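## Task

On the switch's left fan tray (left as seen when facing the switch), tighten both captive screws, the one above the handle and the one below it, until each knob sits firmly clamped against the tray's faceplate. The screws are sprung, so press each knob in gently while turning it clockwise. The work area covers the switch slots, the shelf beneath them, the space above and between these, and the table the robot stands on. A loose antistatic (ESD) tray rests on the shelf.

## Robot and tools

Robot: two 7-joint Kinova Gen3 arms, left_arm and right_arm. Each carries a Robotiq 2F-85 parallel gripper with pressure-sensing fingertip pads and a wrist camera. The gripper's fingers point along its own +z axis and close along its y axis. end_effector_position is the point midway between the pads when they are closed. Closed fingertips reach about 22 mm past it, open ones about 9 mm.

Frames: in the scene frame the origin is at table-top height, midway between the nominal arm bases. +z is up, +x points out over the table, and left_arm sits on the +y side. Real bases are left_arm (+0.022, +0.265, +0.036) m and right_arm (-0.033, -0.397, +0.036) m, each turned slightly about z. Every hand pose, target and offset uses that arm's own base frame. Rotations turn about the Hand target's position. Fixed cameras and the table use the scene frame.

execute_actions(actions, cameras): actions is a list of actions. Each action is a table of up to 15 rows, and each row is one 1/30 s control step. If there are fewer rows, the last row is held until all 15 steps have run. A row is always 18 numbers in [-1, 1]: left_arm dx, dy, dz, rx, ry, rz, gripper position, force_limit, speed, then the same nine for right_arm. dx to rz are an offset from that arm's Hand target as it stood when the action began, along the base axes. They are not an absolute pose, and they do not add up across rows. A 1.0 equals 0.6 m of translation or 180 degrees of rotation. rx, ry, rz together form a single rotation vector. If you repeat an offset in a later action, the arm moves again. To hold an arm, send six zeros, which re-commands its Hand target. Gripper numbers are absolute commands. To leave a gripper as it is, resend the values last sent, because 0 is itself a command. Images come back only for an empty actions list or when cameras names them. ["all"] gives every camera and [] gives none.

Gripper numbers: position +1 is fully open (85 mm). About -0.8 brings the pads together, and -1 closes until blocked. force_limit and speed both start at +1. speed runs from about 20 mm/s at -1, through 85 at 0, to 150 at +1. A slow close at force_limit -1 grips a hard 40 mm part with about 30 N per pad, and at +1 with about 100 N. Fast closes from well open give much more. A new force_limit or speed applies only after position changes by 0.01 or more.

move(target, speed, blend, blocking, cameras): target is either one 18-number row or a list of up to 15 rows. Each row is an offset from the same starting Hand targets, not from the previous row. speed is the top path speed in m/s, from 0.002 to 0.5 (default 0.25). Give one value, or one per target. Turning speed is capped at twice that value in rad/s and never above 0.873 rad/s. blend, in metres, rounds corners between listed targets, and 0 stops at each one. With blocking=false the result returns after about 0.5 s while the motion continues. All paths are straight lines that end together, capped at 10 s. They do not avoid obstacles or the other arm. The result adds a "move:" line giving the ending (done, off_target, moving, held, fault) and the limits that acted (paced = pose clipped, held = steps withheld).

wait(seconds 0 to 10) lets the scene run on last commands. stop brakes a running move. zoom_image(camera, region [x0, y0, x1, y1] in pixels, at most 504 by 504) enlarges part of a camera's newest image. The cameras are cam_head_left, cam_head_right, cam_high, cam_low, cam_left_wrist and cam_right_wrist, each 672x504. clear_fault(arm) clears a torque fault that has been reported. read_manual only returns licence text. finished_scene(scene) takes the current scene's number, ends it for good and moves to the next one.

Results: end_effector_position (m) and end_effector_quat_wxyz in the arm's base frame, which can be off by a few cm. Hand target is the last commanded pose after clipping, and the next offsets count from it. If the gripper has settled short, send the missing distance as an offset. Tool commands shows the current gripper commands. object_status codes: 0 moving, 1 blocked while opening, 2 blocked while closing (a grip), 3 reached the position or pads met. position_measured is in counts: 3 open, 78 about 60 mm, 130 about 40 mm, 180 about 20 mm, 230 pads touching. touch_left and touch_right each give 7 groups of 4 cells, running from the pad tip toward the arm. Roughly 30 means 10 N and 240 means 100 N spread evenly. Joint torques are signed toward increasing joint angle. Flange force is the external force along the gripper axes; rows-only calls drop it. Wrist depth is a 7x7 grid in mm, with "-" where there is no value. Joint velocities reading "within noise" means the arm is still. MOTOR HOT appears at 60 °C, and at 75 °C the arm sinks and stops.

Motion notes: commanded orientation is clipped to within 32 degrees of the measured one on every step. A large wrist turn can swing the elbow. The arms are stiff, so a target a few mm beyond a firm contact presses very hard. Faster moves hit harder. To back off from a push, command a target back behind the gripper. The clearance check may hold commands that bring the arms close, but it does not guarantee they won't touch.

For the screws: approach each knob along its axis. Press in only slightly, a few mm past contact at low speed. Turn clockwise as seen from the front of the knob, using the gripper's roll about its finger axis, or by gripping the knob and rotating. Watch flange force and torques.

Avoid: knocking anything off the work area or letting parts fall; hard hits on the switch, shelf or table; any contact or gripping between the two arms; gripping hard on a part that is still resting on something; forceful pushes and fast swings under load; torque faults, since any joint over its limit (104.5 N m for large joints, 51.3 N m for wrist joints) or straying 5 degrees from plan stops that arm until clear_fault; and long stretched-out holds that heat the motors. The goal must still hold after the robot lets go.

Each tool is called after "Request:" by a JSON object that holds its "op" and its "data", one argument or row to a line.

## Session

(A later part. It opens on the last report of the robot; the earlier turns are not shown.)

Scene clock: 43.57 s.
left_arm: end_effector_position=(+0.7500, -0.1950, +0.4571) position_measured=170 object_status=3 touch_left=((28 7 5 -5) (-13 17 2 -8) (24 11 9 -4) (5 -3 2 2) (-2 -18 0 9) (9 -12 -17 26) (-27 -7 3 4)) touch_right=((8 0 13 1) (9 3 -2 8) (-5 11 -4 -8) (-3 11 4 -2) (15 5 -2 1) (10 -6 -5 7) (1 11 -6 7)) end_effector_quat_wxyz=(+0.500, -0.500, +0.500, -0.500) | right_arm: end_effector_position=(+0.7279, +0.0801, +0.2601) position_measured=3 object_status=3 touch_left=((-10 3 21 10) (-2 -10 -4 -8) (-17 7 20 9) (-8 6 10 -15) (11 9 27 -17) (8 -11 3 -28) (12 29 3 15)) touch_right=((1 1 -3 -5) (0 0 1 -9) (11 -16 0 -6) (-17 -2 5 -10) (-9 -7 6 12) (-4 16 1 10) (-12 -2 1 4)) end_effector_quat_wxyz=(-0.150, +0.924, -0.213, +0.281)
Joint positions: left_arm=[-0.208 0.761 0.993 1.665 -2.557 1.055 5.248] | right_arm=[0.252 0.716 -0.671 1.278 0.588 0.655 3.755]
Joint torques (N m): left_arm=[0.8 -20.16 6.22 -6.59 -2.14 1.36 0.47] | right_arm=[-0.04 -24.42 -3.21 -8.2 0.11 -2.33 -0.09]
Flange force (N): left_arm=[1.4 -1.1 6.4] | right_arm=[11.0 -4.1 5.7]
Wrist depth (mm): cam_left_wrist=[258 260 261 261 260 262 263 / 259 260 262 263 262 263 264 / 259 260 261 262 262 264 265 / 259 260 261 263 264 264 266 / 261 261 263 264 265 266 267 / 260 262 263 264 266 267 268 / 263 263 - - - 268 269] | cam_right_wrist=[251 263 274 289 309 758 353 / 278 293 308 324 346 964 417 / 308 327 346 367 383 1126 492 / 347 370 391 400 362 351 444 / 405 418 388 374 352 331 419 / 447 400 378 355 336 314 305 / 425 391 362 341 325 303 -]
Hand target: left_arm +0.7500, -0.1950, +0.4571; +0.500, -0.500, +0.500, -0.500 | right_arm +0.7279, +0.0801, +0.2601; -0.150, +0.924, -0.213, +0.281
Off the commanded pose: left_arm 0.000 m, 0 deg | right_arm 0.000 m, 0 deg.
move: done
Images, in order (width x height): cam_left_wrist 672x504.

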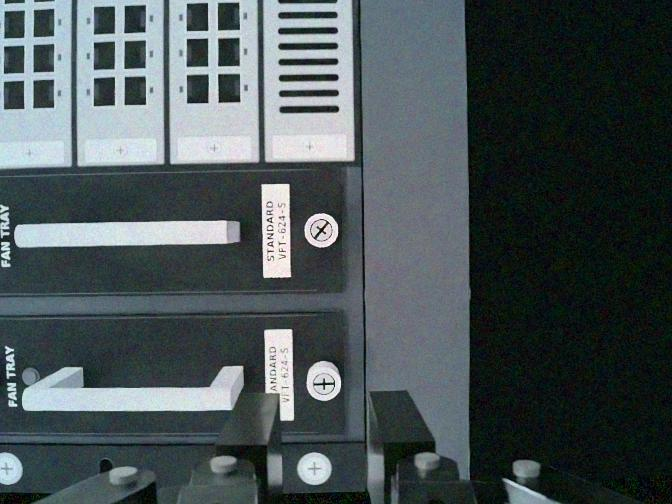

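Request:
{"op": "move", "data": {
  "target": [
    [0.125, -0.0002, -0.0005, 0, 0, 0, -0.325, 1, 0, 0, 0, 0, 0, 0, 0, 1, 1, 1],
    [0.1417, -0.0002, -0.0005, 0, 0, 0, -0.325, 1, 0, 0, 0, 0, 0, 0, 0, 1, 1, 1]
  ],
  "speed": [0.1, 0.02],
  "cameras": ["cam_left_wrist", "cam_head_left", "cam_high"]
}}

Request:
{"op": "zoom_image", "data": {
  "camera": "cam_left_wrist",
  "region": [200, 280, 470, 480]
}}

Scene clock: 46.37 s.
left_arm: end_effector_position=(+0.8350, -0.1951, +0.4568) position_measured=170 object_status=3 touch_left=((26 15 -5 -2) (-9 -22 3 4) (14 -15 9 -17) (-2 11 2 23) (19 2 6 14) (-5 -6 -18 -14) (9 -1 15 -14)) touch_right=((-4 3 8 -5) (-2 -17 16 9) (-3 11 6 -18) (8 -13 -7 3) (9 2 -10 -4) (10 -4 1 5) (-1 4 -9 -7)) end_effector_quat_wxyz=(+0.500, -0.500, +0.500, -0.500) | right_arm: end_effector_position=(+0.7279, +0.0801, +0.2601) position_measured=3 object_status=3 touch_left=((4 -3 -6 -8) (4 -2 9 0) (19 -1 -7 30) (-3 5 14 4) (-22 -25 13 14) (25 -17 -6 -18) (20 -9 22 -12)) touch_right=((0 0 9 13) (-3 12 -6 -1) (-11 -11 14 11) (-8 -5 10 -9) (-3 4 -9 8) (-3 -11 4 0) (0 13 -3 12)) end_effector_quat_wxyz=(-0.150, +0.924, -0.213, +0.281)
Joint positions: left_arm=[-0.147 0.9 0.953 1.356 -2.576 0.889 5.124] | right_arm=[0.252 0.716 -0.671 1.278 0.588 0.655 3.755]
Joint torques (N m): left_arm=[0.9 -23.79 6.55 -6.79 -2.11 1.03 0.52] | right_arm=[0 -24.43 -3.16 -8.26 0.15 -2.39 -0.1]
Flange force (N): left_arm=[1.4 -1.6 6.9] | right_arm=[11.0 -4.1 5.6]
Wrist depth (mm): cam_left_wrist=[175 176 177 177 175 176 177 / 176 177 177 178 177 177 178 / 174 175 175 176 177 178 178 / 175 176 176 177 178 179 179 / 176 177 179 180 178 179 180 / 176 177 178 178 179 180 181 / - - - - - - -] | cam_right_wrist=[251 264 274 290 310 760 353 / 277 293 308 324 346 969 416 / 308 328 346 367 383 1128 490 / 348 371 392 399 362 351 446 / 404 418 388 374 352 330 419 / 446 400 378 356 335 313 305 / 424 392 361 342 324 303 -]
Hand target: left_arm +0.8350, -0.1951, +0.4568; +0.500, -0.500, +0.500, -0.500 | right_arm +0.7279, +0.0801, +0.2601; -0.150, +0.924, -0.213, +0.281
Off the commanded pose: left_arm 0.000 m, 0 deg | right_arm 0.000 m, 0 deg.
move: done
Images, in order (width x height): cam_head_left 672x504, cam_high 672x504, cam_left_wrist 672x504.

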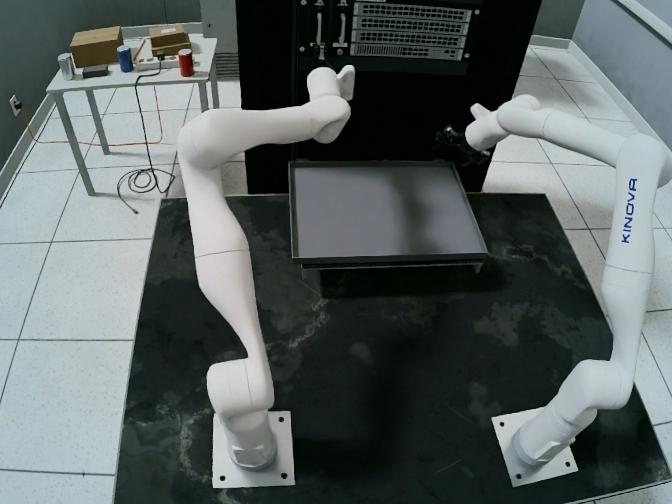

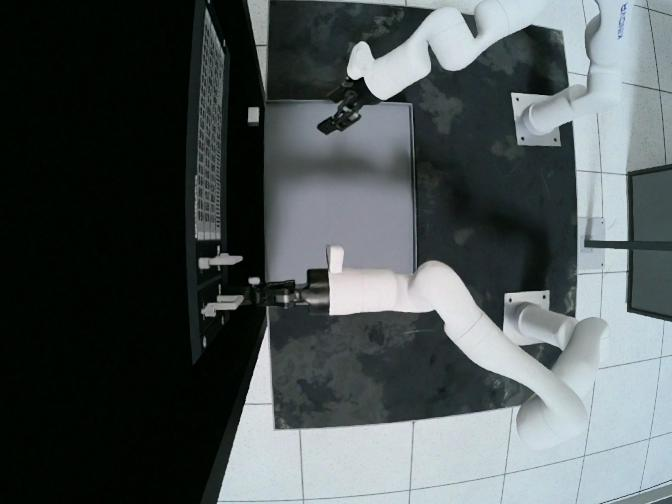

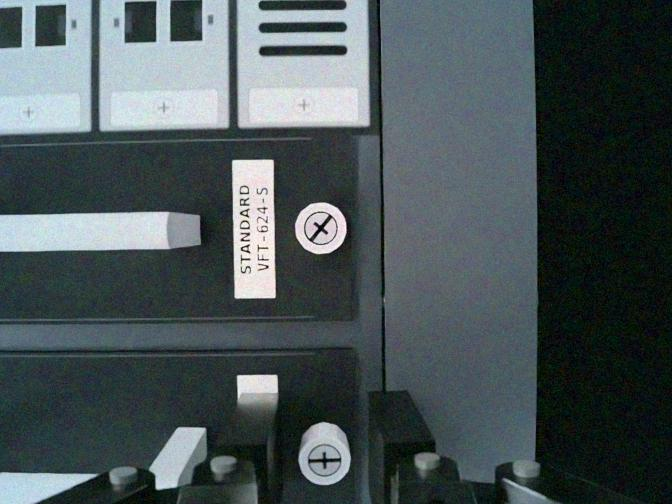

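Scaled by 1.867.

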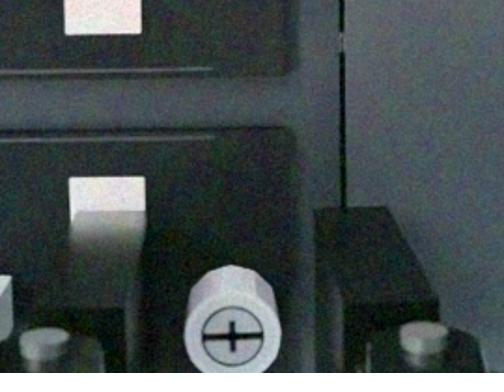

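Request:
{"op": "move", "data": {
  "target": [0, 0, 0, 0, 0, 0, -1, -1, -1, 0, 0, 0, 0, 0, 0, 1, 1, 1],
  "speed": 0.02,
  "cameras": ["cam_left_wrist"]
}}

Request:
{"op": "zoom_image", "data": {
  "camera": "cam_left_wrist",
  "region": [200, 340, 450, 504]
}}

Scene clock: 47.60 s.
left_arm: end_effector_position=(+0.8350, -0.1951, +0.4568) position_measured=199 object_status=0 touch_left=((77 438 408 53) (43 436 334 46) (11 39 52 8) (-7 41 9 17) (1 3 6 6) (2 -14 -4 -34) (12 9 -11 -3)) touch_right=((60 402 194 36) (38 300 296 42) (10 57 55 4) (5 5 -4 0) (21 -5 2 1) (-8 0 -14 -1) (-7 2 -4 -1)) end_effector_quat_wxyz=(+0.500, -0.500, +0.500, -0.500) | right_arm: end_effector_position=(+0.7279, +0.0801, +0.2601) position_measured=3 object_status=3 touch_left=((-8 20 -8 1) (4 -30 4 14) (-4 -9 -6 15) (-6 0 2 -14) (7 9 4 -15) (-1 -16 7 -15) (-17 -21 12 8)) touch_right=((-19 -4 -3 -20) (-6 21 -10 -1) (-15 7 3 9) (7 -16 1 -1) (5 -4 7 13) (-6 3 22 -1) (13 12 -3 11)) end_effector_quat_wxyz=(-0.150, +0.924, -0.213, +0.281)
Joint positions: left_arm=[-0.147 0.9 0.953 1.356 -2.576 0.889 5.124] | right_arm=[0.252 0.716 -0.671 1.278 0.588 0.655 3.755]
Joint torques (N m): left_arm=[0.48 -23.49 6.29 -7.15 -2.08 1.03 0.55] | right_arm=[-0.1 -24.48 -3.17 -8.25 0.08 -2.32 -0.1]
Flange force (N): left_arm=[1.5 -1.6 5.3] | right_arm=[10.9 -3.8 5.7]
Wrist depth (mm): cam_left_wrist=[175 176 177 177 176 176 177 / 176 176 177 178 176 177 178 / 174 175 175 176 177 178 178 / 175 176 176 177 178 178 179 / 176 177 177 180 178 179 180 / 176 177 178 179 179 180 181 / - - - - - - -] | cam_right_wrist=[252 263 274 290 309 759 353 / 277 293 309 324 345 967 417 / 308 327 347 367 383 1130 492 / 347 370 392 400 363 351 446 / 404 417 388 375 353 330 419 / 446 401 378 355 336 313 305 / 424 391 361 342 325 303 -]
Hand target: left_arm +0.8350, -0.1951, +0.4568; +0.500, -0.500, +0.500, -0.500 | right_arm +0.7279, +0.0801, +0.2601; -0.150, +0.924, -0.213, +0.281
Off the commanded pose: left_arm 0.000 m, 0 deg | right_arm 0.000 m, 0 deg.
move: done
Images, in order (width x height): cam_left_wrist 672x504.

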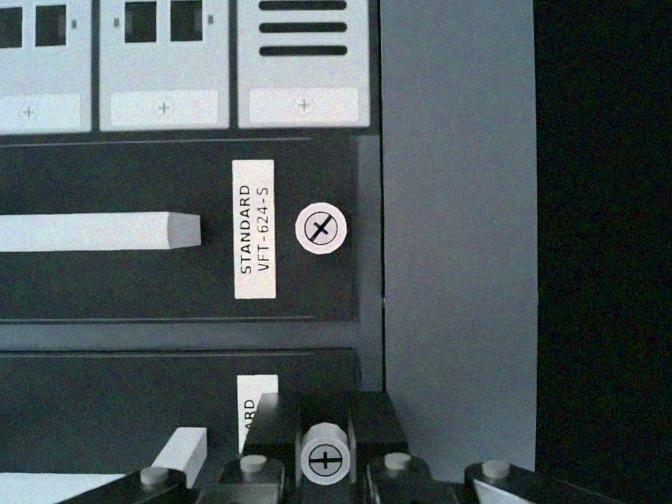

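Scaled by 2.016.

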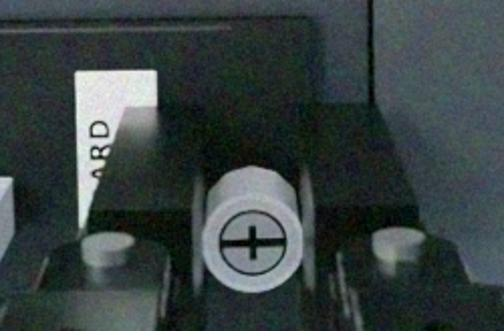

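Request:
{"op": "wait", "data": {
  "seconds": 0.3
}}

Scene clock: 48.27 s.
left_arm: end_effector_position=(+0.8350, -0.1951, +0.4568) position_measured=199 object_status=2 touch_left=((92 428 399 71) (33 454 344 36) (5 65 61 -8) (-3 -12 -4 24) (-23 -6 11 23) (-2 -26 9 19) (3 -12 -2 -14)) touch_right=((52 405 191 45) (45 309 294 52) (-12 58 45 10) (1 -1 9 -7) (5 7 -2 -1) (-5 0 -12 6) (-6 1 2 -5)) end_effector_quat_wxyz=(+0.500, -0.500, +0.500, -0.500) | right_arm: end_effector_position=(+0.7279, +0.0801, +0.2601) position_measured=3 object_status=3 touch_left=((2 -18 -12 -19) (20 10 -2 2) (24 10 -11 3) (-13 25 -5 -10) (8 18 6 -8) (14 -22 7 1) (9 1 13 5)) touch_right=((-5 -13 -8 14) (0 15 4 -17) (-3 7 -7 10) (-6 -3 16 9) (-21 12 -3 10) (-13 0 6 -1) (-6 2 -5 7)) end_effector_quat_wxyz=(-0.150, +0.924, -0.213, +0.281)
Joint positions: left_arm=[-0.147 0.9 0.953 1.356 -2.576 0.889 5.124] | right_arm=[0.252 0.716 -0.671 1.278 0.588 0.655 3.755]
Joint torques (N m): left_arm=[0.51 -23.56 6.37 -7.12 -2.09 1.07 0.52] | right_arm=[-0.07 -24.41 -3.17 -8.21 0.1 -2.3 -0.13]
Flange force (N): left_arm=[1.5 -1.6 5.5] | right_arm=[11.0 -3.9 5.6]
Wrist depth (mm): cam_left_wrist=[175 176 177 177 176 176 177 / 176 177 177 178 176 177 178 / 174 175 175 176 177 178 178 / 175 176 176 177 178 179 179 / 176 176 177 180 178 179 180 / 176 177 178 178 179 180 181 / - - - - - - -] | cam_right_wrist=[251 263 274 289 310 761 354 / 278 294 308 323 345 976 417 / 308 327 346 367 384 1124 490 / 346 371 393 400 363 351 445 / 403 418 389 374 352 331 419 / 446 401 379 354 336 313 305 / 425 391 361 341 324 304 -]
Hand target: left_arm +0.8350, -0.1951, +0.4568; +0.500, -0.500, +0.500, -0.500 | right_arm +0.7279, +0.0801, +0.2601; -0.150, +0.924, -0.213, +0.281
Tool commands: left_gripper/position=-1.0 left_gripper/force_limit=-1.0 left_gripper/speed=-1.0 right_gripper/position=+1.0 right_gripper/force_limit=+1.0 right_gripper/speed=+1.0
Off the commanded pose: left_arm 0.000 m, 0 deg | right_arm 0.000 m, 0 deg.
wait: 0.30 s; at rest from the start

Request:
{"op": "move", "data": {
  "target": [
    [0.0025, 0, 0, 0, 0, 0, -1, -1, -1, 0, 0, 0, 0, 0, 0, 1, 1, 1],
    [0.0025, 0, 0, 0.3, 0, 0, -1, -1, -1, 0, 0, 0, 0, 0, 0, 1, 1, 1]
  ],
  "speed": 0.3,
  "cameras": ["cam_left_wrist"]
}}

Request:
{"op": "zoom_image", "data": {
  "camera": "cam_left_wrist",
  "region": [200, 340, 450, 504]
}}

Scene clock: 51.20 s.
left_arm: end_effector_position=(+0.8365, -0.1951, +0.4568) position_measured=199 object_status=2 touch_left=((82 426 401 43) (52 413 323 46) (-1 54 62 9) (4 -5 -7 21) (-5 -3 -5 -14) (11 -5 -8 -1) (-5 0 -5 7)) touch_right=((54 418 193 42) (31 308 305 47) (-1 50 47 -4) (18 7 5 -7) (0 5 0 10) (7 6 -2 4) (-3 -1 -3 -6)) end_effector_quat_wxyz=(+0.673, -0.218, +0.673, -0.219) | right_arm: end_effector_position=(+0.7279, +0.0801, +0.2601) position_measured=3 object_status=3 touch_left=((12 2 1 -2) (11 0 -4 -14) (5 -17 -7 14) (-1 -7 -12 8) (-7 0 0 -11) (5 1 8 -9) (-10 -24 1 9)) touch_right=((0 -4 -5 1) (-4 9 -1 -2) (-3 9 -2 11) (-11 -4 11 3) (-13 21 1 12) (0 -11 3 -9) (-5 20 -10 8)) end_effector_quat_wxyz=(-0.150, +0.924, -0.213, +0.281)
Joint positions: left_arm=[-0.009 0.793 0.618 1.343 -2.526 0.763 4.401] | right_arm=[0.252 0.716 -0.671 1.278 0.588 0.655 3.755]
Joint torques (N m): left_arm=[0.37 -23.95 4.02 -8.84 -1.61 1.64 0.47] | right_arm=[-0.04 -24.38 -3.23 -8.21 0.12 -2.35 -0.09]
Flange force (N): left_arm=[-0.1 -2.1 4.9] | right_arm=[10.9 -4.1 5.7]
Wrist depth (mm): cam_left_wrist=[172 173 174 174 175 176 177 / 172 173 174 175 176 177 178 / 173 174 175 176 176 177 178 / 176 174 175 176 177 178 179 / 174 175 176 177 177 178 179 / 174 175 178 177 178 179 372 / - - - - - - 364] | cam_right_wrist=[251 263 274 290 310 759 352 / 278 293 309 324 345 964 417 / 308 327 347 368 383 1131 492 / 346 370 391 400 363 351 447 / 405 417 389 373 352 331 419 / 446 400 379 356 336 313 305 / 424 390 361 342 324 304 -]
Hand target: left_arm +0.8365, -0.1951, +0.4568; +0.673, -0.218, +0.673, -0.219 | right_arm +0.7279, +0.0801, +0.2601; -0.150, +0.924, -0.213, +0.281
Off the commanded pose: left_arm 0.000 m, 0 deg | right_arm 0.000 m, 0 deg.
move: done
Images, in order (width x height): cam_left_wrist 672x504.

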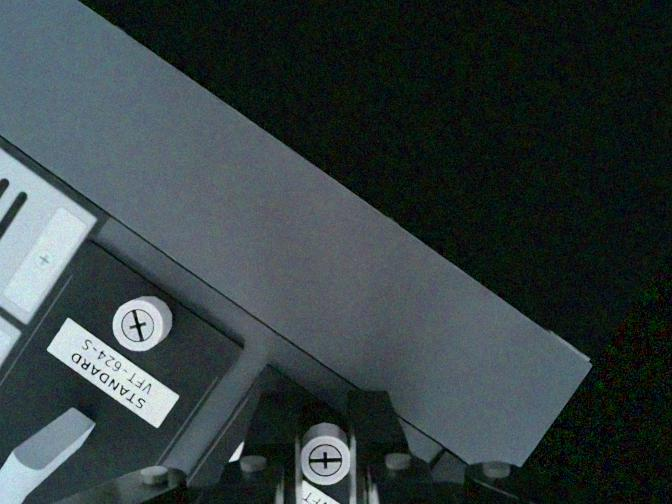

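Scaled by 2.016.

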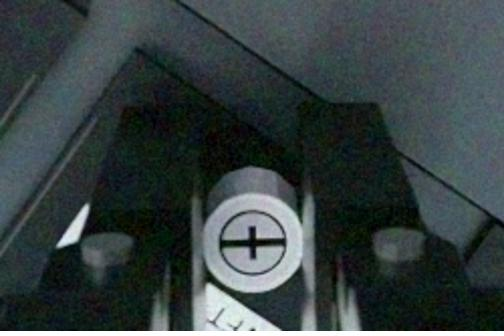

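Request:
{"op": "move", "data": {
  "target": [
    [0, 0, 0, 0.5, 0, 0, -1, -1, -1, 0, 0, 0, 0, 0, 0, 1, 1, 1]
  ],
  "speed": 0.4
}}

Request:
{"op": "move", "data": {
  "target": [
    [0, 0, 0, 0.5, 0, 0, -1, -1, -1, 0, 0, 0, 0, 0, 0, 1, 1, 1]
  ],
  "speed": 0.4,
  "cameras": ["cam_left_wrist"]
}}

Request:
{"op": "zoom_image", "data": {
  "camera": "cam_left_wrist",
  "region": [200, 340, 450, 504]
}}

Scene clock: 54.03 s.
left_arm: end_effector_position=(+0.8365, -0.1951, +0.4568) position_measured=199 object_status=2 touch_left=((57 410 400 61) (74 403 323 52) (0 24 61 8) (5 12 20 20) (3 14 -26 11) (9 -5 -1 8) (-1 -17 -13 -2)) touch_right=((62 422 206 47) (34 304 294 47) (-3 56 44 3) (13 5 -11 -5) (0 -5 -14 1) (0 0 -2 11) (7 -1 -1 4)) end_effector_quat_wxyz=(+0.630, +0.321, +0.630, +0.321) | right_arm: end_effector_position=(+0.7279, +0.0801, +0.2601) position_measured=3 object_status=3 touch_left=((-22 12 5 2) (-9 24 -6 4) (-12 1 -10 12) (0 4 -17 23) (8 -4 15 9) (1 25 -9 -4) (26 0 11 -7)) touch_right=((-11 -16 2 -3) (-2 5 -15 -12) (2 3 -5 -2) (1 1 10 -2) (-26 -2 -2 3) (1 0 -5 4) (-4 4 -13 10)) end_effector_quat_wxyz=(-0.150, +0.924, -0.213, +0.281)
Joint positions: left_arm=[0.283 0.721 0.057 1.329 -2.519 0.581 3.19] | right_arm=[0.252 0.716 -0.671 1.278 0.588 0.655 3.755]
Joint torques (N m): left_arm=[3.29 -24.62 1.94 -9.99 -1.46 1.91 0.39] | right_arm=[-0.01 -24.45 -3.17 -8.28 0.11 -2.32 -0.13]
Flange force (N): left_arm=[0.3 1.7 5.8] | right_arm=[10.8 -3.9 5.7]
Wrist depth (mm): cam_left_wrist=[174 1126 777 530 395 317 205 / 175 175 1130 764 528 390 315 / 175 175 176 1137 789 524 395 / 175 175 176 177 1141 833 539 / 175 176 176 177 178 1153 828 / 175 176 176 177 178 179 1161 / - - - - - - -] | cam_right_wrist=[252 263 275 290 309 763 353 / 277 293 309 324 345 964 416 / 308 327 346 367 384 1128 493 / 347 370 392 399 362 350 445 / 404 419 387 375 352 331 419 / 447 399 378 354 335 314 305 / 424 391 361 342 324 304 -]
Hand target: left_arm +0.8365, -0.1951, +0.4568; +0.630, +0.321, +0.630, +0.321 | right_arm +0.7279, +0.0801, +0.2601; -0.150, +0.924, -0.213, +0.281
Off the commanded pose: left_arm 0.000 m, 0 deg | right_arm 0.000 m, 0 deg.
move: done

Scene clock: 56.43 s.
left_arm: end_effector_position=(+0.8365, -0.1951, +0.4568) position_measured=199 object_status=2 touch_left=((56 404 388 89) (55 427 336 20) (7 36 82 23) (-8 13 -28 2) (-1 15 -9 -3) (-17 9 3 15) (4 -7 -4 -12)) touch_right=((46 411 203 45) (37 310 282 59) (2 50 45 -3) (12 -12 3 3) (4 -2 -5 4) (-1 -5 -2 5) (-10 7 4 -7)) end_effector_quat_wxyz=(+0.218, +0.673, +0.219, +0.673) | right_arm: end_effector_position=(+0.7279, +0.0801, +0.2601) position_measured=3 object_status=3 touch_left=((24 15 16 -4) (-8 -6 21 -6) (-2 -5 -14 -11) (1 13 8 17) (-17 15 14 2) (-3 -18 -3 -10) (-29 1 -3 8)) touch_right=((5 -10 -19 -6) (5 -1 11 -7) (2 2 -12 -3) (6 -4 9 -6) (-7 0 1 11) (-2 13 6 7) (-9 -15 0 -4)) end_effector_quat_wxyz=(-0.150, +0.924, -0.213, +0.281)
Joint positions: left_arm=[0.607 0.776 -0.553 1.312 -2.674 0.405 2.147] | right_arm=[0.252 0.716 -0.671 1.278 0.588 0.655 3.755]
Joint torques (N m): left_arm=[1.39 -22.54 -2.81 -8.45 -0.21 2.4 0.43] | right_arm=[-0.13 -24.43 -3.19 -8.18 0.13 -2.31 -0.09]
Flange force (N): left_arm=[1.7 3.3 6.3] | right_arm=[11.1 -3.9 5.6]
Wrist depth (mm): cam_left_wrist=[293 372 528 765 175 175 176 / 319 444 665 176 176 176 - / 374 524 695 176 176 176 177 / 438 680 176 176 176 177 177 / 535 704 177 177 - 178 178 / 664 177 177 177 178 178 178 / 730 177 - - - - -] | cam_right_wrist=[251 263 274 290 310 759 352 / 278 294 309 324 345 965 418 / 308 328 347 368 383 1128 490 / 347 371 391 399 362 351 445 / 405 417 388 374 353 330 419 / 448 401 379 356 336 313 305 / 424 393 361 341 324 303 -]
Hand target: left_arm +0.8365, -0.1951, +0.4568; +0.218, +0.673, +0.219, +0.673 | right_arm +0.7279, +0.0801, +0.2601; -0.150, +0.924, -0.213, +0.281
Off the commanded pose: left_arm 0.000 m, 0 deg | right_arm 0.000 m, 0 deg.
move: done
Images, in order (width x height): cam_left_wrist 672x504.

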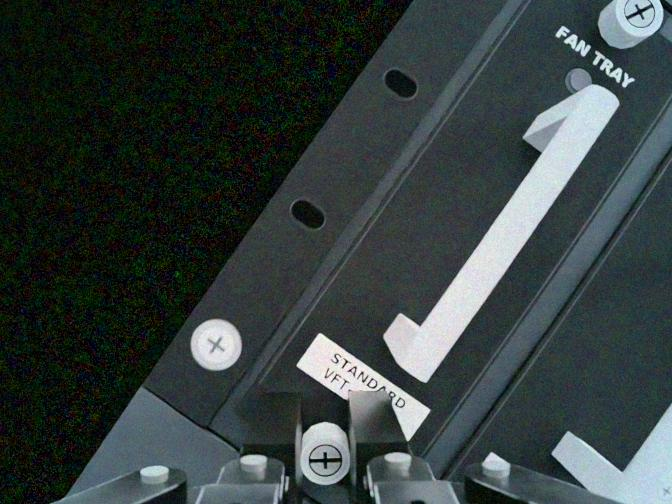

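Scaled by 2.016.

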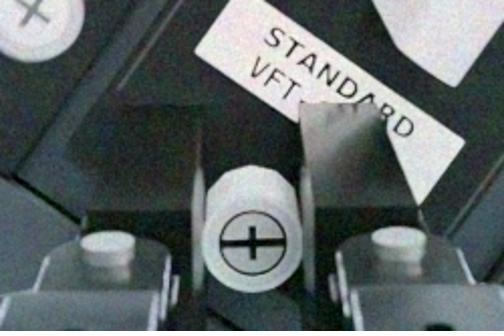

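Request:
{"op": "move", "data": {
  "target": [
    [0.00167, 0, 0, 0, 0, 0, -1, -1, -1, 0, 0, 0, 0, 0, 0, 1, 1, 1]
  ],
  "speed": 0.01
}}

Request:
{"op": "move", "data": {
  "target": [
    [0, 0, 0, 0.3, 0, 0, -1, -1, -1, 0, 0, 0, 0, 0, 0, 1, 1, 1]
  ],
  "speed": 0.4
}}

Scene clock: 57.67 s.
left_arm: end_effector_position=(+0.8375, -0.1951, +0.4568) position_measured=199 object_status=2 touch_left=((51 435 445 54) (64 482 330 21) (15 57 76 -8) (14 15 -11 25) (10 2 10 -10) (4 -10 -6 3) (0 -1 -31 9)) touch_right=((53 390 196 38) (35 303 295 55) (0 61 41 -3) (8 0 2 3) (18 0 -7 8) (-6 -7 4 7) (-3 2 -10 -7)) end_effector_quat_wxyz=(+0.218, +0.673, +0.219, +0.673) | right_arm: end_effector_position=(+0.7279, +0.0801, +0.2601) position_measured=3 object_status=3 touch_left=((-3 -16 13 -7) (-8 17 -18 -1) (7 -13 -9 -6) (-2 -14 -7 16) (-6 -1 -8 -9) (11 6 -9 5) (7 -8 7 16)) touch_right=((-1 -14 3 -7) (-4 22 -8 -11) (-4 -7 -4 10) (-3 1 -10 -7) (-6 -4 -7 -2) (-12 3 5 15) (-8 -5 -10 -7)) end_effector_quat_wxyz=(-0.150, +0.924, -0.213, +0.281)
Joint positions: left_arm=[0.606 0.778 -0.553 1.308 -2.673 0.403 2.147] | right_arm=[0.252 0.716 -0.671 1.278 0.588 0.655 3.755]
Joint torques (N m): left_arm=[1.33 -20.64 -2.19 -10.43 -0.54 2.27 0.43] | right_arm=[-0.05 -24.43 -3.14 -8.2 0.14 -2.32 -0.06]
Flange force (N): left_arm=[3.2 1.0 -5.8] | right_arm=[11.0 -4.0 5.7]
Wrist depth (mm): cam_left_wrist=[291 373 528 725 174 175 175 / 319 446 664 175 175 175 - / 374 524 696 175 175 175 - / 438 684 175 175 176 176 176 / 535 700 176 176 - 177 177 / 660 176 176 176 177 177 177 / 729 - - - - - -] | cam_right_wrist=[251 263 274 289 309 764 353 / 278 294 309 324 345 965 416 / 308 327 347 368 385 1120 491 / 347 370 391 400 362 350 447 / 405 418 386 375 353 331 418 / 448 401 380 354 336 313 305 / 424 391 361 341 324 304 -]
Hand target: left_arm +0.8375, -0.1951, +0.4568; +0.218, +0.673, +0.219, +0.673 | right_arm +0.7279, +0.0801, +0.2601; -0.150, +0.924, -0.213, +0.281
Off the commanded pose: left_arm 0.000 m, 0 deg | right_arm 0.000 m, 0 deg.
move: done

Scene clock: 59.27 s.
left_arm: end_effector_position=(+0.8375, -0.1951, +0.4568) position_measured=199 object_status=2 touch_left=((55 419 409 60) (77 451 316 35) (13 47 64 22) (20 -8 -22 9) (-7 19 -20 -14) (3 -44 -9 2) (13 -9 7 1)) touch_right=((56 442 195 51) (40 320 317 51) (0 67 41 10) (9 10 -9 -1) (16 13 -17 0) (-13 5 -2 -6) (2 7 -18 -10)) end_effector_quat_wxyz=(-0.111, +0.698, -0.111, +0.698) | right_arm: end_effector_position=(+0.7279, +0.0801, +0.2601) position_measured=3 object_status=3 touch_left=((5 9 15 -6) (0 -12 -19 31) (5 3 -1 21) (-21 1 -2 1) (18 30 -2 -20) (9 -22 -5 12) (10 17 9 1)) touch_right=((-9 3 -15 -12) (-12 3 -1 -8) (5 3 -4 0) (-7 -1 9 -6) (-9 4 -7 10) (-1 -5 5 17) (-11 -9 -1 8)) end_effector_quat_wxyz=(-0.150, +0.924, -0.213, +0.281)
Joint positions: left_arm=[0.754 0.87 -0.89 1.301 -2.934 0.329 1.697] | right_arm=[0.252 0.716 -0.671 1.278 0.588 0.655 3.755]
Joint torques (N m): left_arm=[-3.27 -22.68 -7.28 -7.49 0.69 2.13 0.45] | right_arm=[-0.08 -24.44 -3.17 -8.22 0.11 -2.35 -0.11]
Flange force (N): left_arm=[2.9 4.6 -1.6] | right_arm=[11.1 -3.9 5.6]
Wrist depth (mm): cam_left_wrist=[172 172 173 173 173 176 176 / 173 173 173 174 174 176 177 / 173 174 174 174 175 175 178 / 174 174 - 175 175 175 178 / 392 175 - 175 176 176 177 / 381 176 176 175 177 177 178 / 375 - - - - - -] | cam_right_wrist=[251 263 274 289 309 761 352 / 278 293 309 324 345 974 416 / 308 328 347 367 385 1122 491 / 348 370 393 399 362 351 446 / 404 418 388 373 353 331 418 / 445 400 380 355 335 313 305 / 425 391 360 341 324 303 -]
Hand target: left_arm +0.8375, -0.1951, +0.4568; -0.111, +0.698, -0.111, +0.698 | right_arm +0.7279, +0.0801, +0.2601; -0.150, +0.924, -0.213, +0.281
Off the commanded pose: left_arm 0.000 m, 0 deg | right_arm 0.000 m, 0 deg.
move: done

Request:
{"op": "move", "data": {
  "target": [
    [0, 0, 0, 0.25, 0, 0, -1, -1, -1, 0, 0, 0, 0, 0, 0, 1, 1, 1]
  ],
  "speed": 0.4,
  "cameras": ["cam_left_wrist"]
}}

Request:
{"op": "zoom_image", "data": {
  "camera": "cam_left_wrist",
  "region": [200, 340, 450, 504]
}}

Scene clock: 61.00 s.
left_arm: end_effector_position=(+0.8375, -0.1951, +0.4568) position_measured=199 object_status=2 touch_left=((46 373 392 64) (63 424 301 42) (19 59 77 -29) (3 23 -5 17) (-9 -21 4 -6) (-17 -13 11 -4) (18 -20 20 -15)) touch_right=((63 462 223 53) (51 340 327 59) (-3 58 44 9) (7 10 -7 -5) (9 -3 11 10) (-7 0 -1 -4) (-11 4 8 3)) end_effector_quat_wxyz=(-0.370, +0.603, -0.369, +0.603) | right_arm: end_effector_position=(+0.7279, +0.0801, +0.2601) position_measured=3 object_status=3 touch_left=((-15 -2 14 21) (7 3 -1 9) (-2 10 11 8) (-14 -14 -14 18) (8 -1 17 -9) (-8 11 5 -8) (-24 -19 16 3)) touch_right=((-2 0 -12 -9) (4 13 -2 -6) (-14 12 -1 15) (0 13 20 6) (-4 -14 6 7) (-4 0 3 1) (-9 12 -4 -1)) end_effector_quat_wxyz=(-0.150, +0.924, -0.213, +0.281)
Joint positions: left_arm=[0.832 0.961 -1.119 1.298 -3.219 0.314 1.374] | right_arm=[0.252 0.716 -0.671 1.278 0.588 0.655 3.755]
Joint torques (N m): left_arm=[-6.55 -25.77 -11.47 -6.98 1.5 1.23 0.45] | right_arm=[-0.12 -24.44 -3.21 -8.26 0.09 -2.31 -0.08]
Flange force (N): left_arm=[5.1 6.8 -6.0] | right_arm=[10.7 -3.8 5.6]
Wrist depth (mm): cam_left_wrist=[171 172 174 175 175 176 174 / 172 - 173 173 176 176 175 / 173 173 - 174 174 175 175 / 173 174 174 174 175 176 176 / 174 174 175 176 176 177 177 / - 175 176 176 177 177 178 / - - - - - - -] | cam_right_wrist=[251 263 273 290 309 759 353 / 277 294 309 324 345 964 417 / 308 328 346 367 383 1116 491 / 347 371 392 400 362 351 446 / 404 418 388 374 353 331 419 / 446 400 379 356 336 313 304 / 424 391 361 341 324 303 -]
Hand target: left_arm +0.8375, -0.1951, +0.4568; -0.370, +0.603, -0.369, +0.603 | right_arm +0.7279, +0.0801, +0.2601; -0.150, +0.924, -0.213, +0.281
Off the commanded pose: left_arm 0.000 m, 0 deg | right_arm 0.000 m, 0 deg.
move: done
Images, in order (width x height): cam_left_wrist 672x504.

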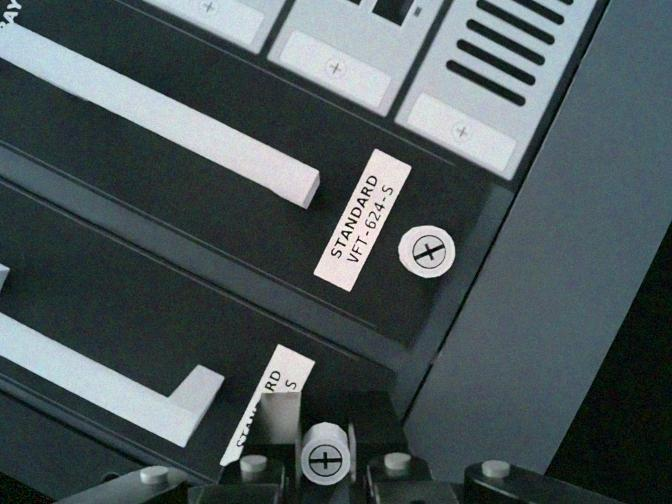

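Scaled by 2.016.

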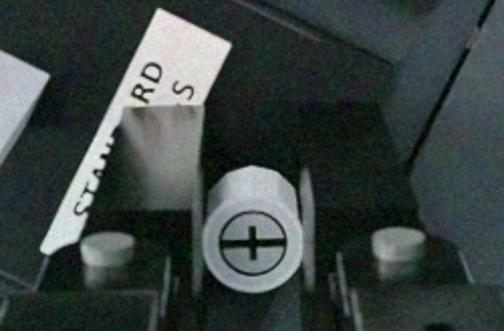

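Request:
{"op": "move", "data": {
  "target": [
    [0, 0, 0, 0, 0, 0, -0.325, -1, 0, 0, 0, 0, 0, 0, 0, 1, 1, 1]
  ],
  "speed": 0.4,
  "cameras": ["cam_left_wrist"]
}}

Request:
{"op": "zoom_image", "data": {
  "camera": "cam_left_wrist",
  "region": [200, 340, 450, 504]
}}

Scene clock: 62.20 s.
left_arm: end_effector_position=(+0.8376, -0.1952, +0.4569) position_measured=170 object_status=0 touch_left=((21 -18 27 -8) (-20 -6 4 -4) (5 -9 -9 -5) (6 11 -20 -3) (-5 6 -1 -8) (12 -3 -16 5) (-3 -14 -12 -12)) touch_right=((-3 4 11 7) (12 -4 3 2) (-12 10 5 -2) (7 2 14 -4) (17 -8 6 3) (12 -1 -4 3) (2 10 0 -9)) end_effector_quat_wxyz=(-0.370, +0.603, -0.369, +0.603) | right_arm: end_effector_position=(+0.7279, +0.0801, +0.2601) position_measured=3 object_status=3 touch_left=((5 13 48 0) (-2 -22 -17 8) (-5 -7 4 16) (0 19 6 21) (-5 -6 -14 -23) (8 -12 -6 -3) (-9 4 -16 22)) touch_right=((-1 -6 20 11) (-7 7 0 -5) (6 -8 -2 6) (8 -13 9 -3) (-11 3 6 -7) (-2 -6 1 -8) (-6 0 0 -10)) end_effector_quat_wxyz=(-0.150, +0.924, -0.213, +0.281)
Joint positions: left_arm=[0.832 0.961 -1.119 1.298 -3.219 0.314 1.375] | right_arm=[0.252 0.716 -0.671 1.278 0.588 0.655 3.755]
Joint torques (N m): left_arm=[0.83 -23.6 -7.43 -6.21 0.88 1.69 0.49] | right_arm=[-0.04 -24.39 -3.24 -8.23 0.14 -2.33 -0.11]
Flange force (N): left_arm=[2.2 0.4 8.2] | right_arm=[10.9 -4.0 5.7]
Wrist depth (mm): cam_left_wrist=[170 171 174 174 175 175 174 / 172 - 172 173 176 176 174 / 172 173 173 173 174 175 175 / 173 174 174 174 175 175 176 / 174 174 175 176 176 176 177 / - - 175 176 177 177 177 / - - - - - - -] | cam_right_wrist=[251 264 274 290 309 761 354 / 278 294 308 324 345 969 416 / 307 327 347 367 384 1133 491 / 347 371 393 398 363 351 446 / 405 418 387 374 353 331 419 / 447 400 379 355 335 314 305 / 426 390 360 342 324 304 -]
Hand target: left_arm +0.8375, -0.1951, +0.4568; -0.370, +0.603, -0.369, +0.603 | right_arm +0.7279, +0.0801, +0.2601; -0.150, +0.924, -0.213, +0.281
Off the commanded pose: left_arm 0.000 m, 0 deg | right_arm 0.000 m, 0 deg.
move: done
Images, in order (width x height): cam_left_wrist 672x504.

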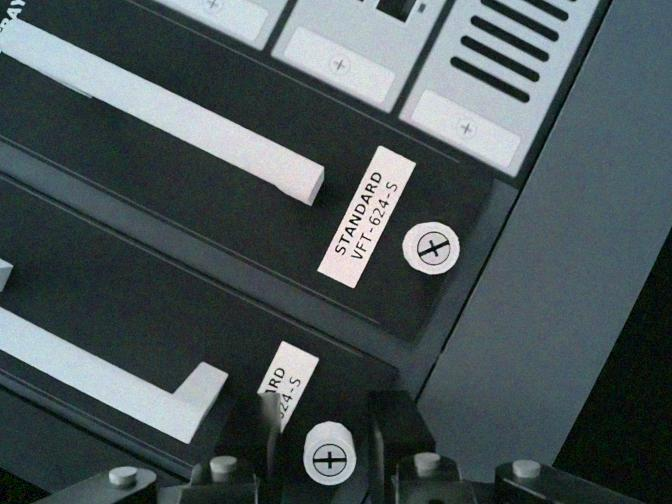

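Scaled by 2.016.

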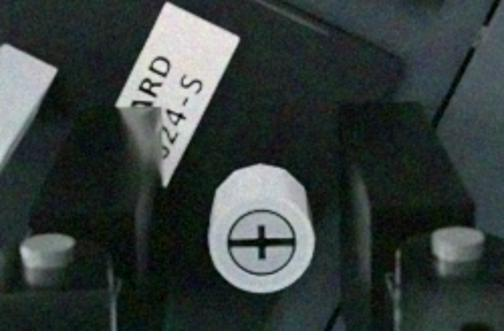

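Request:
{"op": "move", "data": {
  "target": [
    [-0.00417, 0, 0, -0.5, 0, 0, -0.325, -1, 0, 0, 0, 0, 0, 0, 0, 1, 1, 1],
    [-0.00417, 0, 0, -0.95, 0, 0, -0.325, -1, 0, 0, 0, 0, 0, 0, 0, 1, 1, 1]
  ],
  "speed": 0.5,
  "blend": 0.05
}}

Request:
{"op": "move", "data": {
  "target": [
    [0, 0, 0, -0.5, 0, 0, -0.325, -1, 0, 0, 0, 0, 0, 0, 0, 1, 1, 1],
    [0, 0, 0, -0.9, 0, 0, -0.325, -1, 0, 0, 0, 0, 0, 0, 0, 1, 1, 1]
  ],
  "speed": 0.5,
  "blend": 0.05,
  "cameras": ["cam_left_wrist"]
}}

Request:
{"op": "zoom_image", "data": {
  "camera": "cam_left_wrist",
  "region": [200, 280, 470, 480]
}}

Scene clock: 67.07 s.
left_arm: end_effector_position=(+0.8350, -0.1951, +0.4568) position_measured=170 object_status=3 touch_left=((-1 14 -14 -32) (-32 -17 3 -1) (11 -7 -2 -6) (21 6 7 6) (-28 7 7 12) (1 1 8 -7) (-7 -1 16 27)) touch_right=((-4 -2 -7 0) (3 -6 9 11) (-4 6 10 -6) (14 -3 -1 8) (17 6 -4 -1) (1 9 5 1) (-4 -2 -4 -7)) end_effector_quat_wxyz=(+0.572, +0.416, +0.572, +0.416) | right_arm: end_effector_position=(+0.7279, +0.0801, +0.2601) position_measured=3 object_status=3 touch_left=((-4 21 4 -8) (16 10 -9 -10) (-26 -1 17 13) (-2 19 27 14) (-2 -20 2 -17) (-9 6 6 21) (-9 -5 15 1)) touch_right=((-1 -8 9 9) (6 7 10 -10) (-17 -9 9 -10) (-10 -4 16 -1) (-8 9 -8 4) (-1 1 -8 3) (-7 -11 -5 4)) end_effector_quat_wxyz=(-0.150, +0.924, -0.213, +0.281)
Joint positions: left_arm=[0.35 0.718 -0.063 1.331 -2.533 0.547 2.962] | right_arm=[0.252 0.716 -0.671 1.278 0.588 0.655 3.755]
Joint torques (N m): left_arm=[0.87 -24.73 -0.28 -9.28 -0.75 2.51 0.4] | right_arm=[-0.05 -24.4 -3.18 -8.25 0.1 -2.36 -0.06]
Flange force (N): left_arm=[-2.9 0.9 8.5] | right_arm=[10.8 -4.0 5.6]
Wrist depth (mm): cam_left_wrist=[819 621 513 445 385 338 306 / 1157 1137 831 675 549 459 390 / 177 1163 1169 1143 947 714 559 / 177 177 178 882 1184 1180 1094 / 177 178 178 179 179 180 1184 / 177 178 178 179 179 180 180 / - 178 - - - - -] | cam_right_wrist=[251 264 274 289 309 758 353 / 278 293 309 324 346 976 416 / 308 327 347 368 383 1135 492 / 347 370 392 400 362 350 446 / 403 417 388 373 354 331 419 / 447 401 379 355 336 314 305 / 424 391 361 340 324 304 -]
Hand target: left_arm +0.8350, -0.1951, +0.4568; +0.572, +0.416, +0.572, +0.416 | right_arm +0.7279, +0.0801, +0.2601; -0.150, +0.924, -0.213, +0.281
Off the commanded pose: left_arm 0.000 m, 0 deg | right_arm 0.000 m, 0 deg.
move: done

Scene clock: 70.77 s.
left_arm: end_effector_position=(+0.8350, -0.1951, +0.4568) position_measured=170 object_status=3 touch_left=((-17 11 9 7) (-1 1 -22 -4) (-30 -9 16 -5) (2 -16 12 -14) (2 -9 11 10) (2 0 -19 -13) (-6 -15 -11 9)) touch_right=((5 1 -5 -11) (-5 -12 7 13) (-11 2 2 0) (6 -1 6 -4) (9 -3 -3 9) (6 -5 3 4) (3 0 -2 -4)) end_effector_quat_wxyz=(+0.500, -0.500, +0.500, -0.500) | right_arm: end_effector_position=(+0.7279, +0.0801, +0.2601) position_measured=3 object_status=3 touch_left=((12 -4 8 -19) (-14 14 10 -8) (6 23 5 -10) (-2 -8 -7 -4) (-2 -22 4 -19) (-15 11 5 -8) (-30 -19 0 14)) touch_right=((-14 -7 -7 -2) (16 11 -5 2) (-10 -13 -8 4) (-5 7 3 -5) (-14 16 18 14) (-6 -19 5 -2) (1 -7 0 -8)) end_effector_quat_wxyz=(-0.150, +0.924, -0.213, +0.281)
Joint positions: left_arm=[-0.14 0.891 0.932 1.355 -2.572 0.881 5.138] | right_arm=[0.252 0.716 -0.671 1.278 0.588 0.655 3.755]
Joint torques (N m): left_arm=[0.87 -23.8 6.37 -6.85 -1.99 1.06 0.49] | right_arm=[-0.02 -24.39 -3.14 -8.21 0.07 -2.32 -0.09]
Flange force (N): left_arm=[1.4 -1.4 7.1] | right_arm=[10.9 -4.1 5.7]
Wrist depth (mm): cam_left_wrist=[175 176 177 177 176 176 177 / 176 176 177 178 176 177 178 / 174 175 175 176 177 178 178 / 175 176 176 177 178 179 179 / 176 176 177 180 179 179 180 / 176 177 178 178 179 180 181 / - - - - - - -] | cam_right_wrist=[251 263 274 290 309 763 353 / 278 294 308 324 346 967 418 / 308 328 346 367 384 1130 492 / 347 370 393 401 362 350 446 / 404 419 387 375 353 330 418 / 447 400 379 356 335 315 305 / 424 391 361 341 325 304 -]
Hand target: left_arm +0.8350, -0.1951, +0.4568; +0.500, -0.500, +0.500, -0.500 | right_arm +0.7279, +0.0801, +0.2601; -0.150, +0.924, -0.213, +0.281
Off the commanded pose: left_arm 0.000 m, 0 deg | right_arm 0.000 m, 0 deg.
move: done
Images, in order (width x height): cam_left_wrist 672x504.

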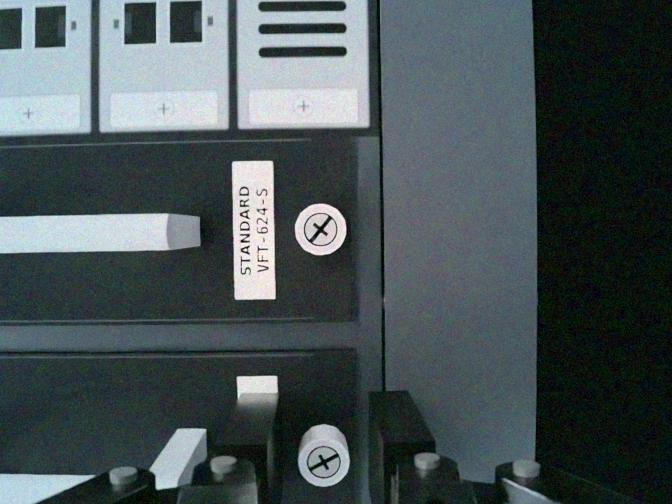

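Scaled by 1.867.

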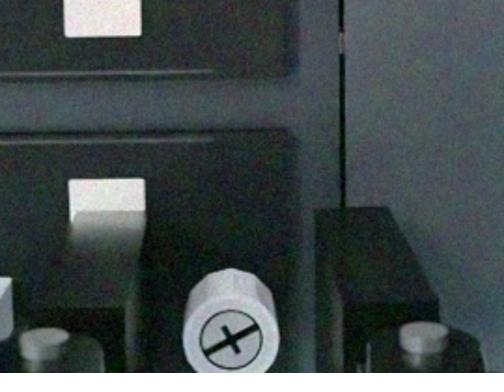

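Request:
{"op": "move", "data": {
  "target": [
    [0, 0, 0, 0, 0, 0, -1, -1, -1, 0, 0, 0, 0, 0, 0, 1, 1, 1]
  ],
  "speed": 0.02
}}

Request:
{"op": "move", "data": {
  "target": [
    [0.00167, 0, 0, 0, 0, 0, -1, -1, -1, 0, 0, 0, 0, 0, 0, 1, 1, 1]
  ],
  "speed": 0.02
}}

Request:
{"op": "move", "data": {
  "target": [
    [0.00167, 0, 0, 0, 0, 0, -1, -1, -1, 0, 0, 0, 0, 0, 0, 1, 1, 1]
  ],
  "speed": 0.02
}}

Request:
{"op": "move", "data": {
  "target": [
    [0.00083, 0, 0, 0, 0, 0, -1, -1, -1, 0, 0, 0, 0, 0, 0, 1, 1, 1]
  ],
  "speed": 0.02,
  "cameras": ["cam_left_wrist"]
}}

Request:
{"op": "zoom_image", "data": {
  "camera": "cam_left_wrist",
  "region": [200, 340, 450, 504]
}}

Scene clock: 72.93 s.
left_arm: end_effector_position=(+0.8350, -0.1951, +0.4568) position_measured=199 object_status=0 touch_left=((58 471 400 48) (54 434 286 32) (8 61 58 -2) (-4 10 2 -2) (10 25 6 0) (2 -1 -5 -32) (-19 -5 -5 -29)) touch_right=((77 471 167 36) (52 372 205 29) (3 76 37 -7) (0 -4 0 -4) (21 8 -11 9) (10 -1 1 2) (1 -7 0 -1)) end_effector_quat_wxyz=(+0.500, -0.500, +0.500, -0.500) | right_arm: end_effector_position=(+0.7279, +0.0801, +0.2601) position_measured=3 object_status=3 touch_left=((2 -16 16 -10) (-7 3 -15 6) (5 -6 12 15) (-10 2 -18 8) (11 13 -6 -24) (-2 -4 -1 10) (8 11 -6 -6)) touch_right=((-2 0 1 -10) (-1 7 18 -7) (-13 -9 -5 4) (-6 -8 6 1) (-7 18 -6 7) (6 8 4 1) (-8 -10 1 -4)) end_effector_quat_wxyz=(-0.150, +0.924, -0.213, +0.281)
Joint positions: left_arm=[-0.14 0.891 0.933 1.356 -2.572 0.881 5.138] | right_arm=[0.252 0.716 -0.671 1.278 0.588 0.655 3.755]
Joint torques (N m): left_arm=[0.48 -23.41 6.18 -7.2 -1.99 1.01 0.46] | right_arm=[-0.04 -24.43 -3.1 -8.27 0.15 -2.31 -0.09]
Flange force (N): left_arm=[1.5 -1.4 5.1] | right_arm=[10.8 -3.8 5.6]
Wrist depth (mm): cam_left_wrist=[175 176 177 178 176 176 177 / 176 177 177 178 176 177 178 / 174 175 176 176 177 178 179 / 175 176 176 177 178 179 179 / 176 176 177 180 179 179 180 / 176 177 177 178 179 180 181 / - - - - - - -] | cam_right_wrist=[251 263 274 289 310 759 354 / 278 294 309 324 346 967 417 / 308 328 346 368 383 1126 492 / 347 370 393 399 363 350 445 / 406 420 388 374 352 331 419 / 446 401 380 355 336 314 304 / 425 391 361 341 324 303 -]
Hand target: left_arm +0.8350, -0.1951, +0.4568; +0.500, -0.500, +0.500, -0.500 | right_arm +0.7279, +0.0801, +0.2601; -0.150, +0.924, -0.213, +0.281
Off the commanded pose: left_arm 0.000 m, 0 deg | right_arm 0.000 m, 0 deg.
move: done

Scene clock: 73.63 s.
left_arm: end_effector_position=(+0.8360, -0.1951, +0.4568) position_measured=199 object_status=2 touch_left=((87 428 410 62) (59 449 300 34) (-6 55 105 7) (-12 10 18 6) (1 5 4 3) (-9 8 -5 -4) (-25 -12 -3 1)) touch_right=((65 460 171 28) (59 376 225 28) (11 73 32 -6) (6 9 3 0) (15 7 2 -4) (8 6 -5 -10) (-11 6 -4 -7)) end_effector_quat_wxyz=(+0.500, -0.500, +0.500, -0.500) | right_arm: end_effector_position=(+0.7279, +0.0801, +0.2601) position_measured=3 object_status=3 touch_left=((-10 1 -12 -19) (5 15 -9 14) (2 -3 -7 16) (13 2 7 13) (-23 5 -10 -35) (5 -9 -19 -2) (-18 -16 -12 15)) touch_right=((1 -6 5 -2) (11 1 5 0) (-8 1 6 17) (5 8 -2 -6) (-8 -9 6 16) (-19 -9 -7 1) (3 -1 16 -3)) end_effector_quat_wxyz=(-0.150, +0.924, -0.213, +0.281)
Joint positions: left_arm=[-0.139 0.893 0.932 1.351 -2.572 0.879 5.136] | right_arm=[0.252 0.716 -0.671 1.278 0.588 0.655 3.755]
Joint torques (N m): left_arm=[0.22 -23.48 6.06 -7.34 -2.07 1.09 0.52] | right_arm=[-0.04 -24.46 -3.16 -8.27 0.14 -2.32 -0.08]
Flange force (N): left_arm=[1.9 -1.7 5.1] | right_arm=[10.8 -3.9 5.7]
Wrist depth (mm): cam_left_wrist=[175 175 176 176 175 175 176 / 175 176 176 177 175 176 177 / 173 174 174 175 176 177 178 / 174 175 175 179 177 178 178 / 175 176 176 179 178 178 179 / 176 176 177 177 179 179 180 / - - - - - - -] | cam_right_wrist=[250 263 274 290 310 763 353 / 278 293 308 324 345 969 418 / 308 328 346 367 384 1126 490 / 347 371 393 399 363 350 446 / 404 418 388 375 353 332 419 / 446 401 379 355 335 314 305 / 424 391 361 341 324 303 -]
Hand target: left_arm +0.8360, -0.1951, +0.4568; +0.500, -0.500, +0.500, -0.500 | right_arm +0.7279, +0.0801, +0.2601; -0.150, +0.924, -0.213, +0.281
Off the commanded pose: left_arm 0.000 m, 0 deg | right_arm 0.000 m, 0 deg.
move: done

Scene clock: 74.33 s.
left_arm: end_effector_position=(+0.8370, -0.1951, +0.4568) position_measured=199 object_status=2 touch_left=((63 446 388 72) (82 427 305 32) (18 53 79 19) (16 -25 -16 11) (25 13 -2 -3) (-4 -5 4 0) (-20 0 7 -20)) touch_right=((56 462 158 30) (42 381 210 39) (9 64 29 0) (-1 -3 8 -14) (13 2 -4 -10) (10 3 1 5) (2 6 -1 3)) end_effector_quat_wxyz=(+0.500, -0.500, +0.500, -0.500) | right_arm: end_effector_position=(+0.7279, +0.0801, +0.2601) position_measured=3 object_status=3 touch_left=((4 -19 -18 -10) (8 0 0 15) (9 -7 17 12) (5 1 -10 4) (3 -34 10 0) (4 -11 10 15) (9 -8 -1 13)) touch_right=((-1 -11 17 -5) (-13 8 -7 0) (6 -2 9 7) (-4 -3 -3 -11) (3 7 16 25) (-2 -2 3 -2) (-1 -3 -5 -4)) end_effector_quat_wxyz=(-0.150, +0.924, -0.213, +0.281)
Joint positions: left_arm=[-0.138 0.895 0.932 1.347 -2.572 0.877 5.135] | right_arm=[0.252 0.716 -0.671 1.278 0.588 0.655 3.755]
Joint torques (N m): left_arm=[0.16 -23.1 5.84 -7.43 -1.95 1.09 0.49] | right_arm=[-0.05 -24.45 -3.18 -8.26 0.12 -2.34 -0.15]
Flange force (N): left_arm=[1.5 -1.9 3.9] | right_arm=[11.0 -3.9 5.6]
Wrist depth (mm): cam_left_wrist=[173 174 175 176 174 175 175 / 174 174 175 176 175 175 176 / 173 173 173 175 175 176 177 / 173 174 174 175 176 177 177 / 174 174 175 178 177 177 178 / 175 175 176 176 177 178 179 / - - - - - - -] | cam_right_wrist=[251 264 274 290 310 760 354 / 277 293 309 324 346 964 416 / 307 328 346 367 384 1130 491 / 347 370 393 399 362 351 446 / 405 416 387 373 353 331 418 / 446 400 379 355 336 313 305 / 425 392 362 341 324 304 -]
Hand target: left_arm +0.8370, -0.1951, +0.4568; +0.500, -0.500, +0.500, -0.500 | right_arm +0.7279, +0.0801, +0.2601; -0.150, +0.924, -0.213, +0.281
Off the commanded pose: left_arm 0.000 m, 0 deg | right_arm 0.000 m, 0 deg.
move: done

Scene clock: 75.03 s.
left_arm: end_effector_position=(+0.8375, -0.1951, +0.4568) position_measured=199 object_status=2 touch_left=((99 462 417 67) (62 449 347 32) (-3 27 83 15) (-6 -4 -4 -17) (-4 13 22 29) (8 0 5 -20) (5 6 3 -5)) touch_right=((60 477 157 44) (51 376 217 24) (1 60 27 4) (11 -1 1 -2) (6 1 -8 12) (-4 -4 -17 1) (2 4 0 2)) end_effector_quat_wxyz=(+0.500, -0.500, +0.500, -0.500) | right_arm: end_effector_position=(+0.7279, +0.0801, +0.2601) position_measured=3 object_status=3 touch_left=((-1 20 -1 -9) (16 4 12 -4) (-12 -4 12 20) (13 -10 5 -1) (11 2 -4 20) (0 -16 -2 -2) (-4 6 -16 -19)) touch_right=((-11 -10 6 4) (20 2 -15 -2) (8 -3 1 -6) (6 -4 -1 -8) (-2 26 6 25) (18 -4 -14 -4) (-11 11 -14 -14)) end_effector_quat_wxyz=(-0.150, +0.924, -0.213, +0.281)
Joint positions: left_arm=[-0.138 0.896 0.932 1.345 -2.572 0.876 5.134] | right_arm=[0.252 0.716 -0.671 1.278 0.588 0.655 3.755]
Joint torques (N m): left_arm=[-0.86 -20.75 4.81 -10.27 -2.33 0.33 0.5] | right_arm=[-0.05 -24.37 -3.14 -8.23 0.09 -2.35 -0.1]
Flange force (N): left_arm=[-1.1 -1.3 -12.8] | right_arm=[10.9 -4.0 5.5]
Wrist depth (mm): cam_left_wrist=[173 174 175 175 173 174 175 / 174 174 175 176 174 175 175 / 172 173 173 174 175 176 176 / 173 173 174 175 176 176 177 / 174 174 175 178 176 177 178 / 174 175 175 176 177 178 178 / - - - - - - -] | cam_right_wrist=[251 263 274 290 309 765 354 / 278 294 308 323 346 969 417 / 308 328 347 368 384 1122 492 / 347 371 392 399 364 351 446 / 404 415 388 373 353 331 418 / 446 400 380 355 336 314 305 / 425 392 362 341 324 303 -]
Hand target: left_arm +0.8375, -0.1951, +0.4568; +0.500, -0.500, +0.500, -0.500 | right_arm +0.7279, +0.0801, +0.2601; -0.150, +0.924, -0.213, +0.281
Off the commanded pose: left_arm 0.000 m, 0 deg | right_arm 0.000 m, 0 deg.
move: done
Images, in order (width x height): cam_left_wrist 672x504.

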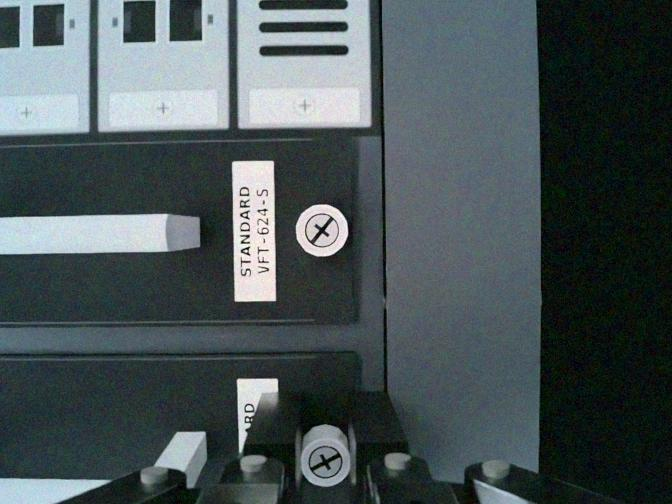

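Scaled by 2.016.

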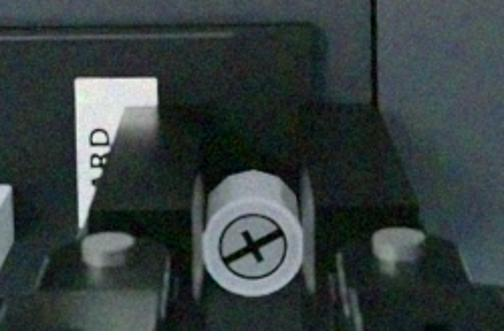

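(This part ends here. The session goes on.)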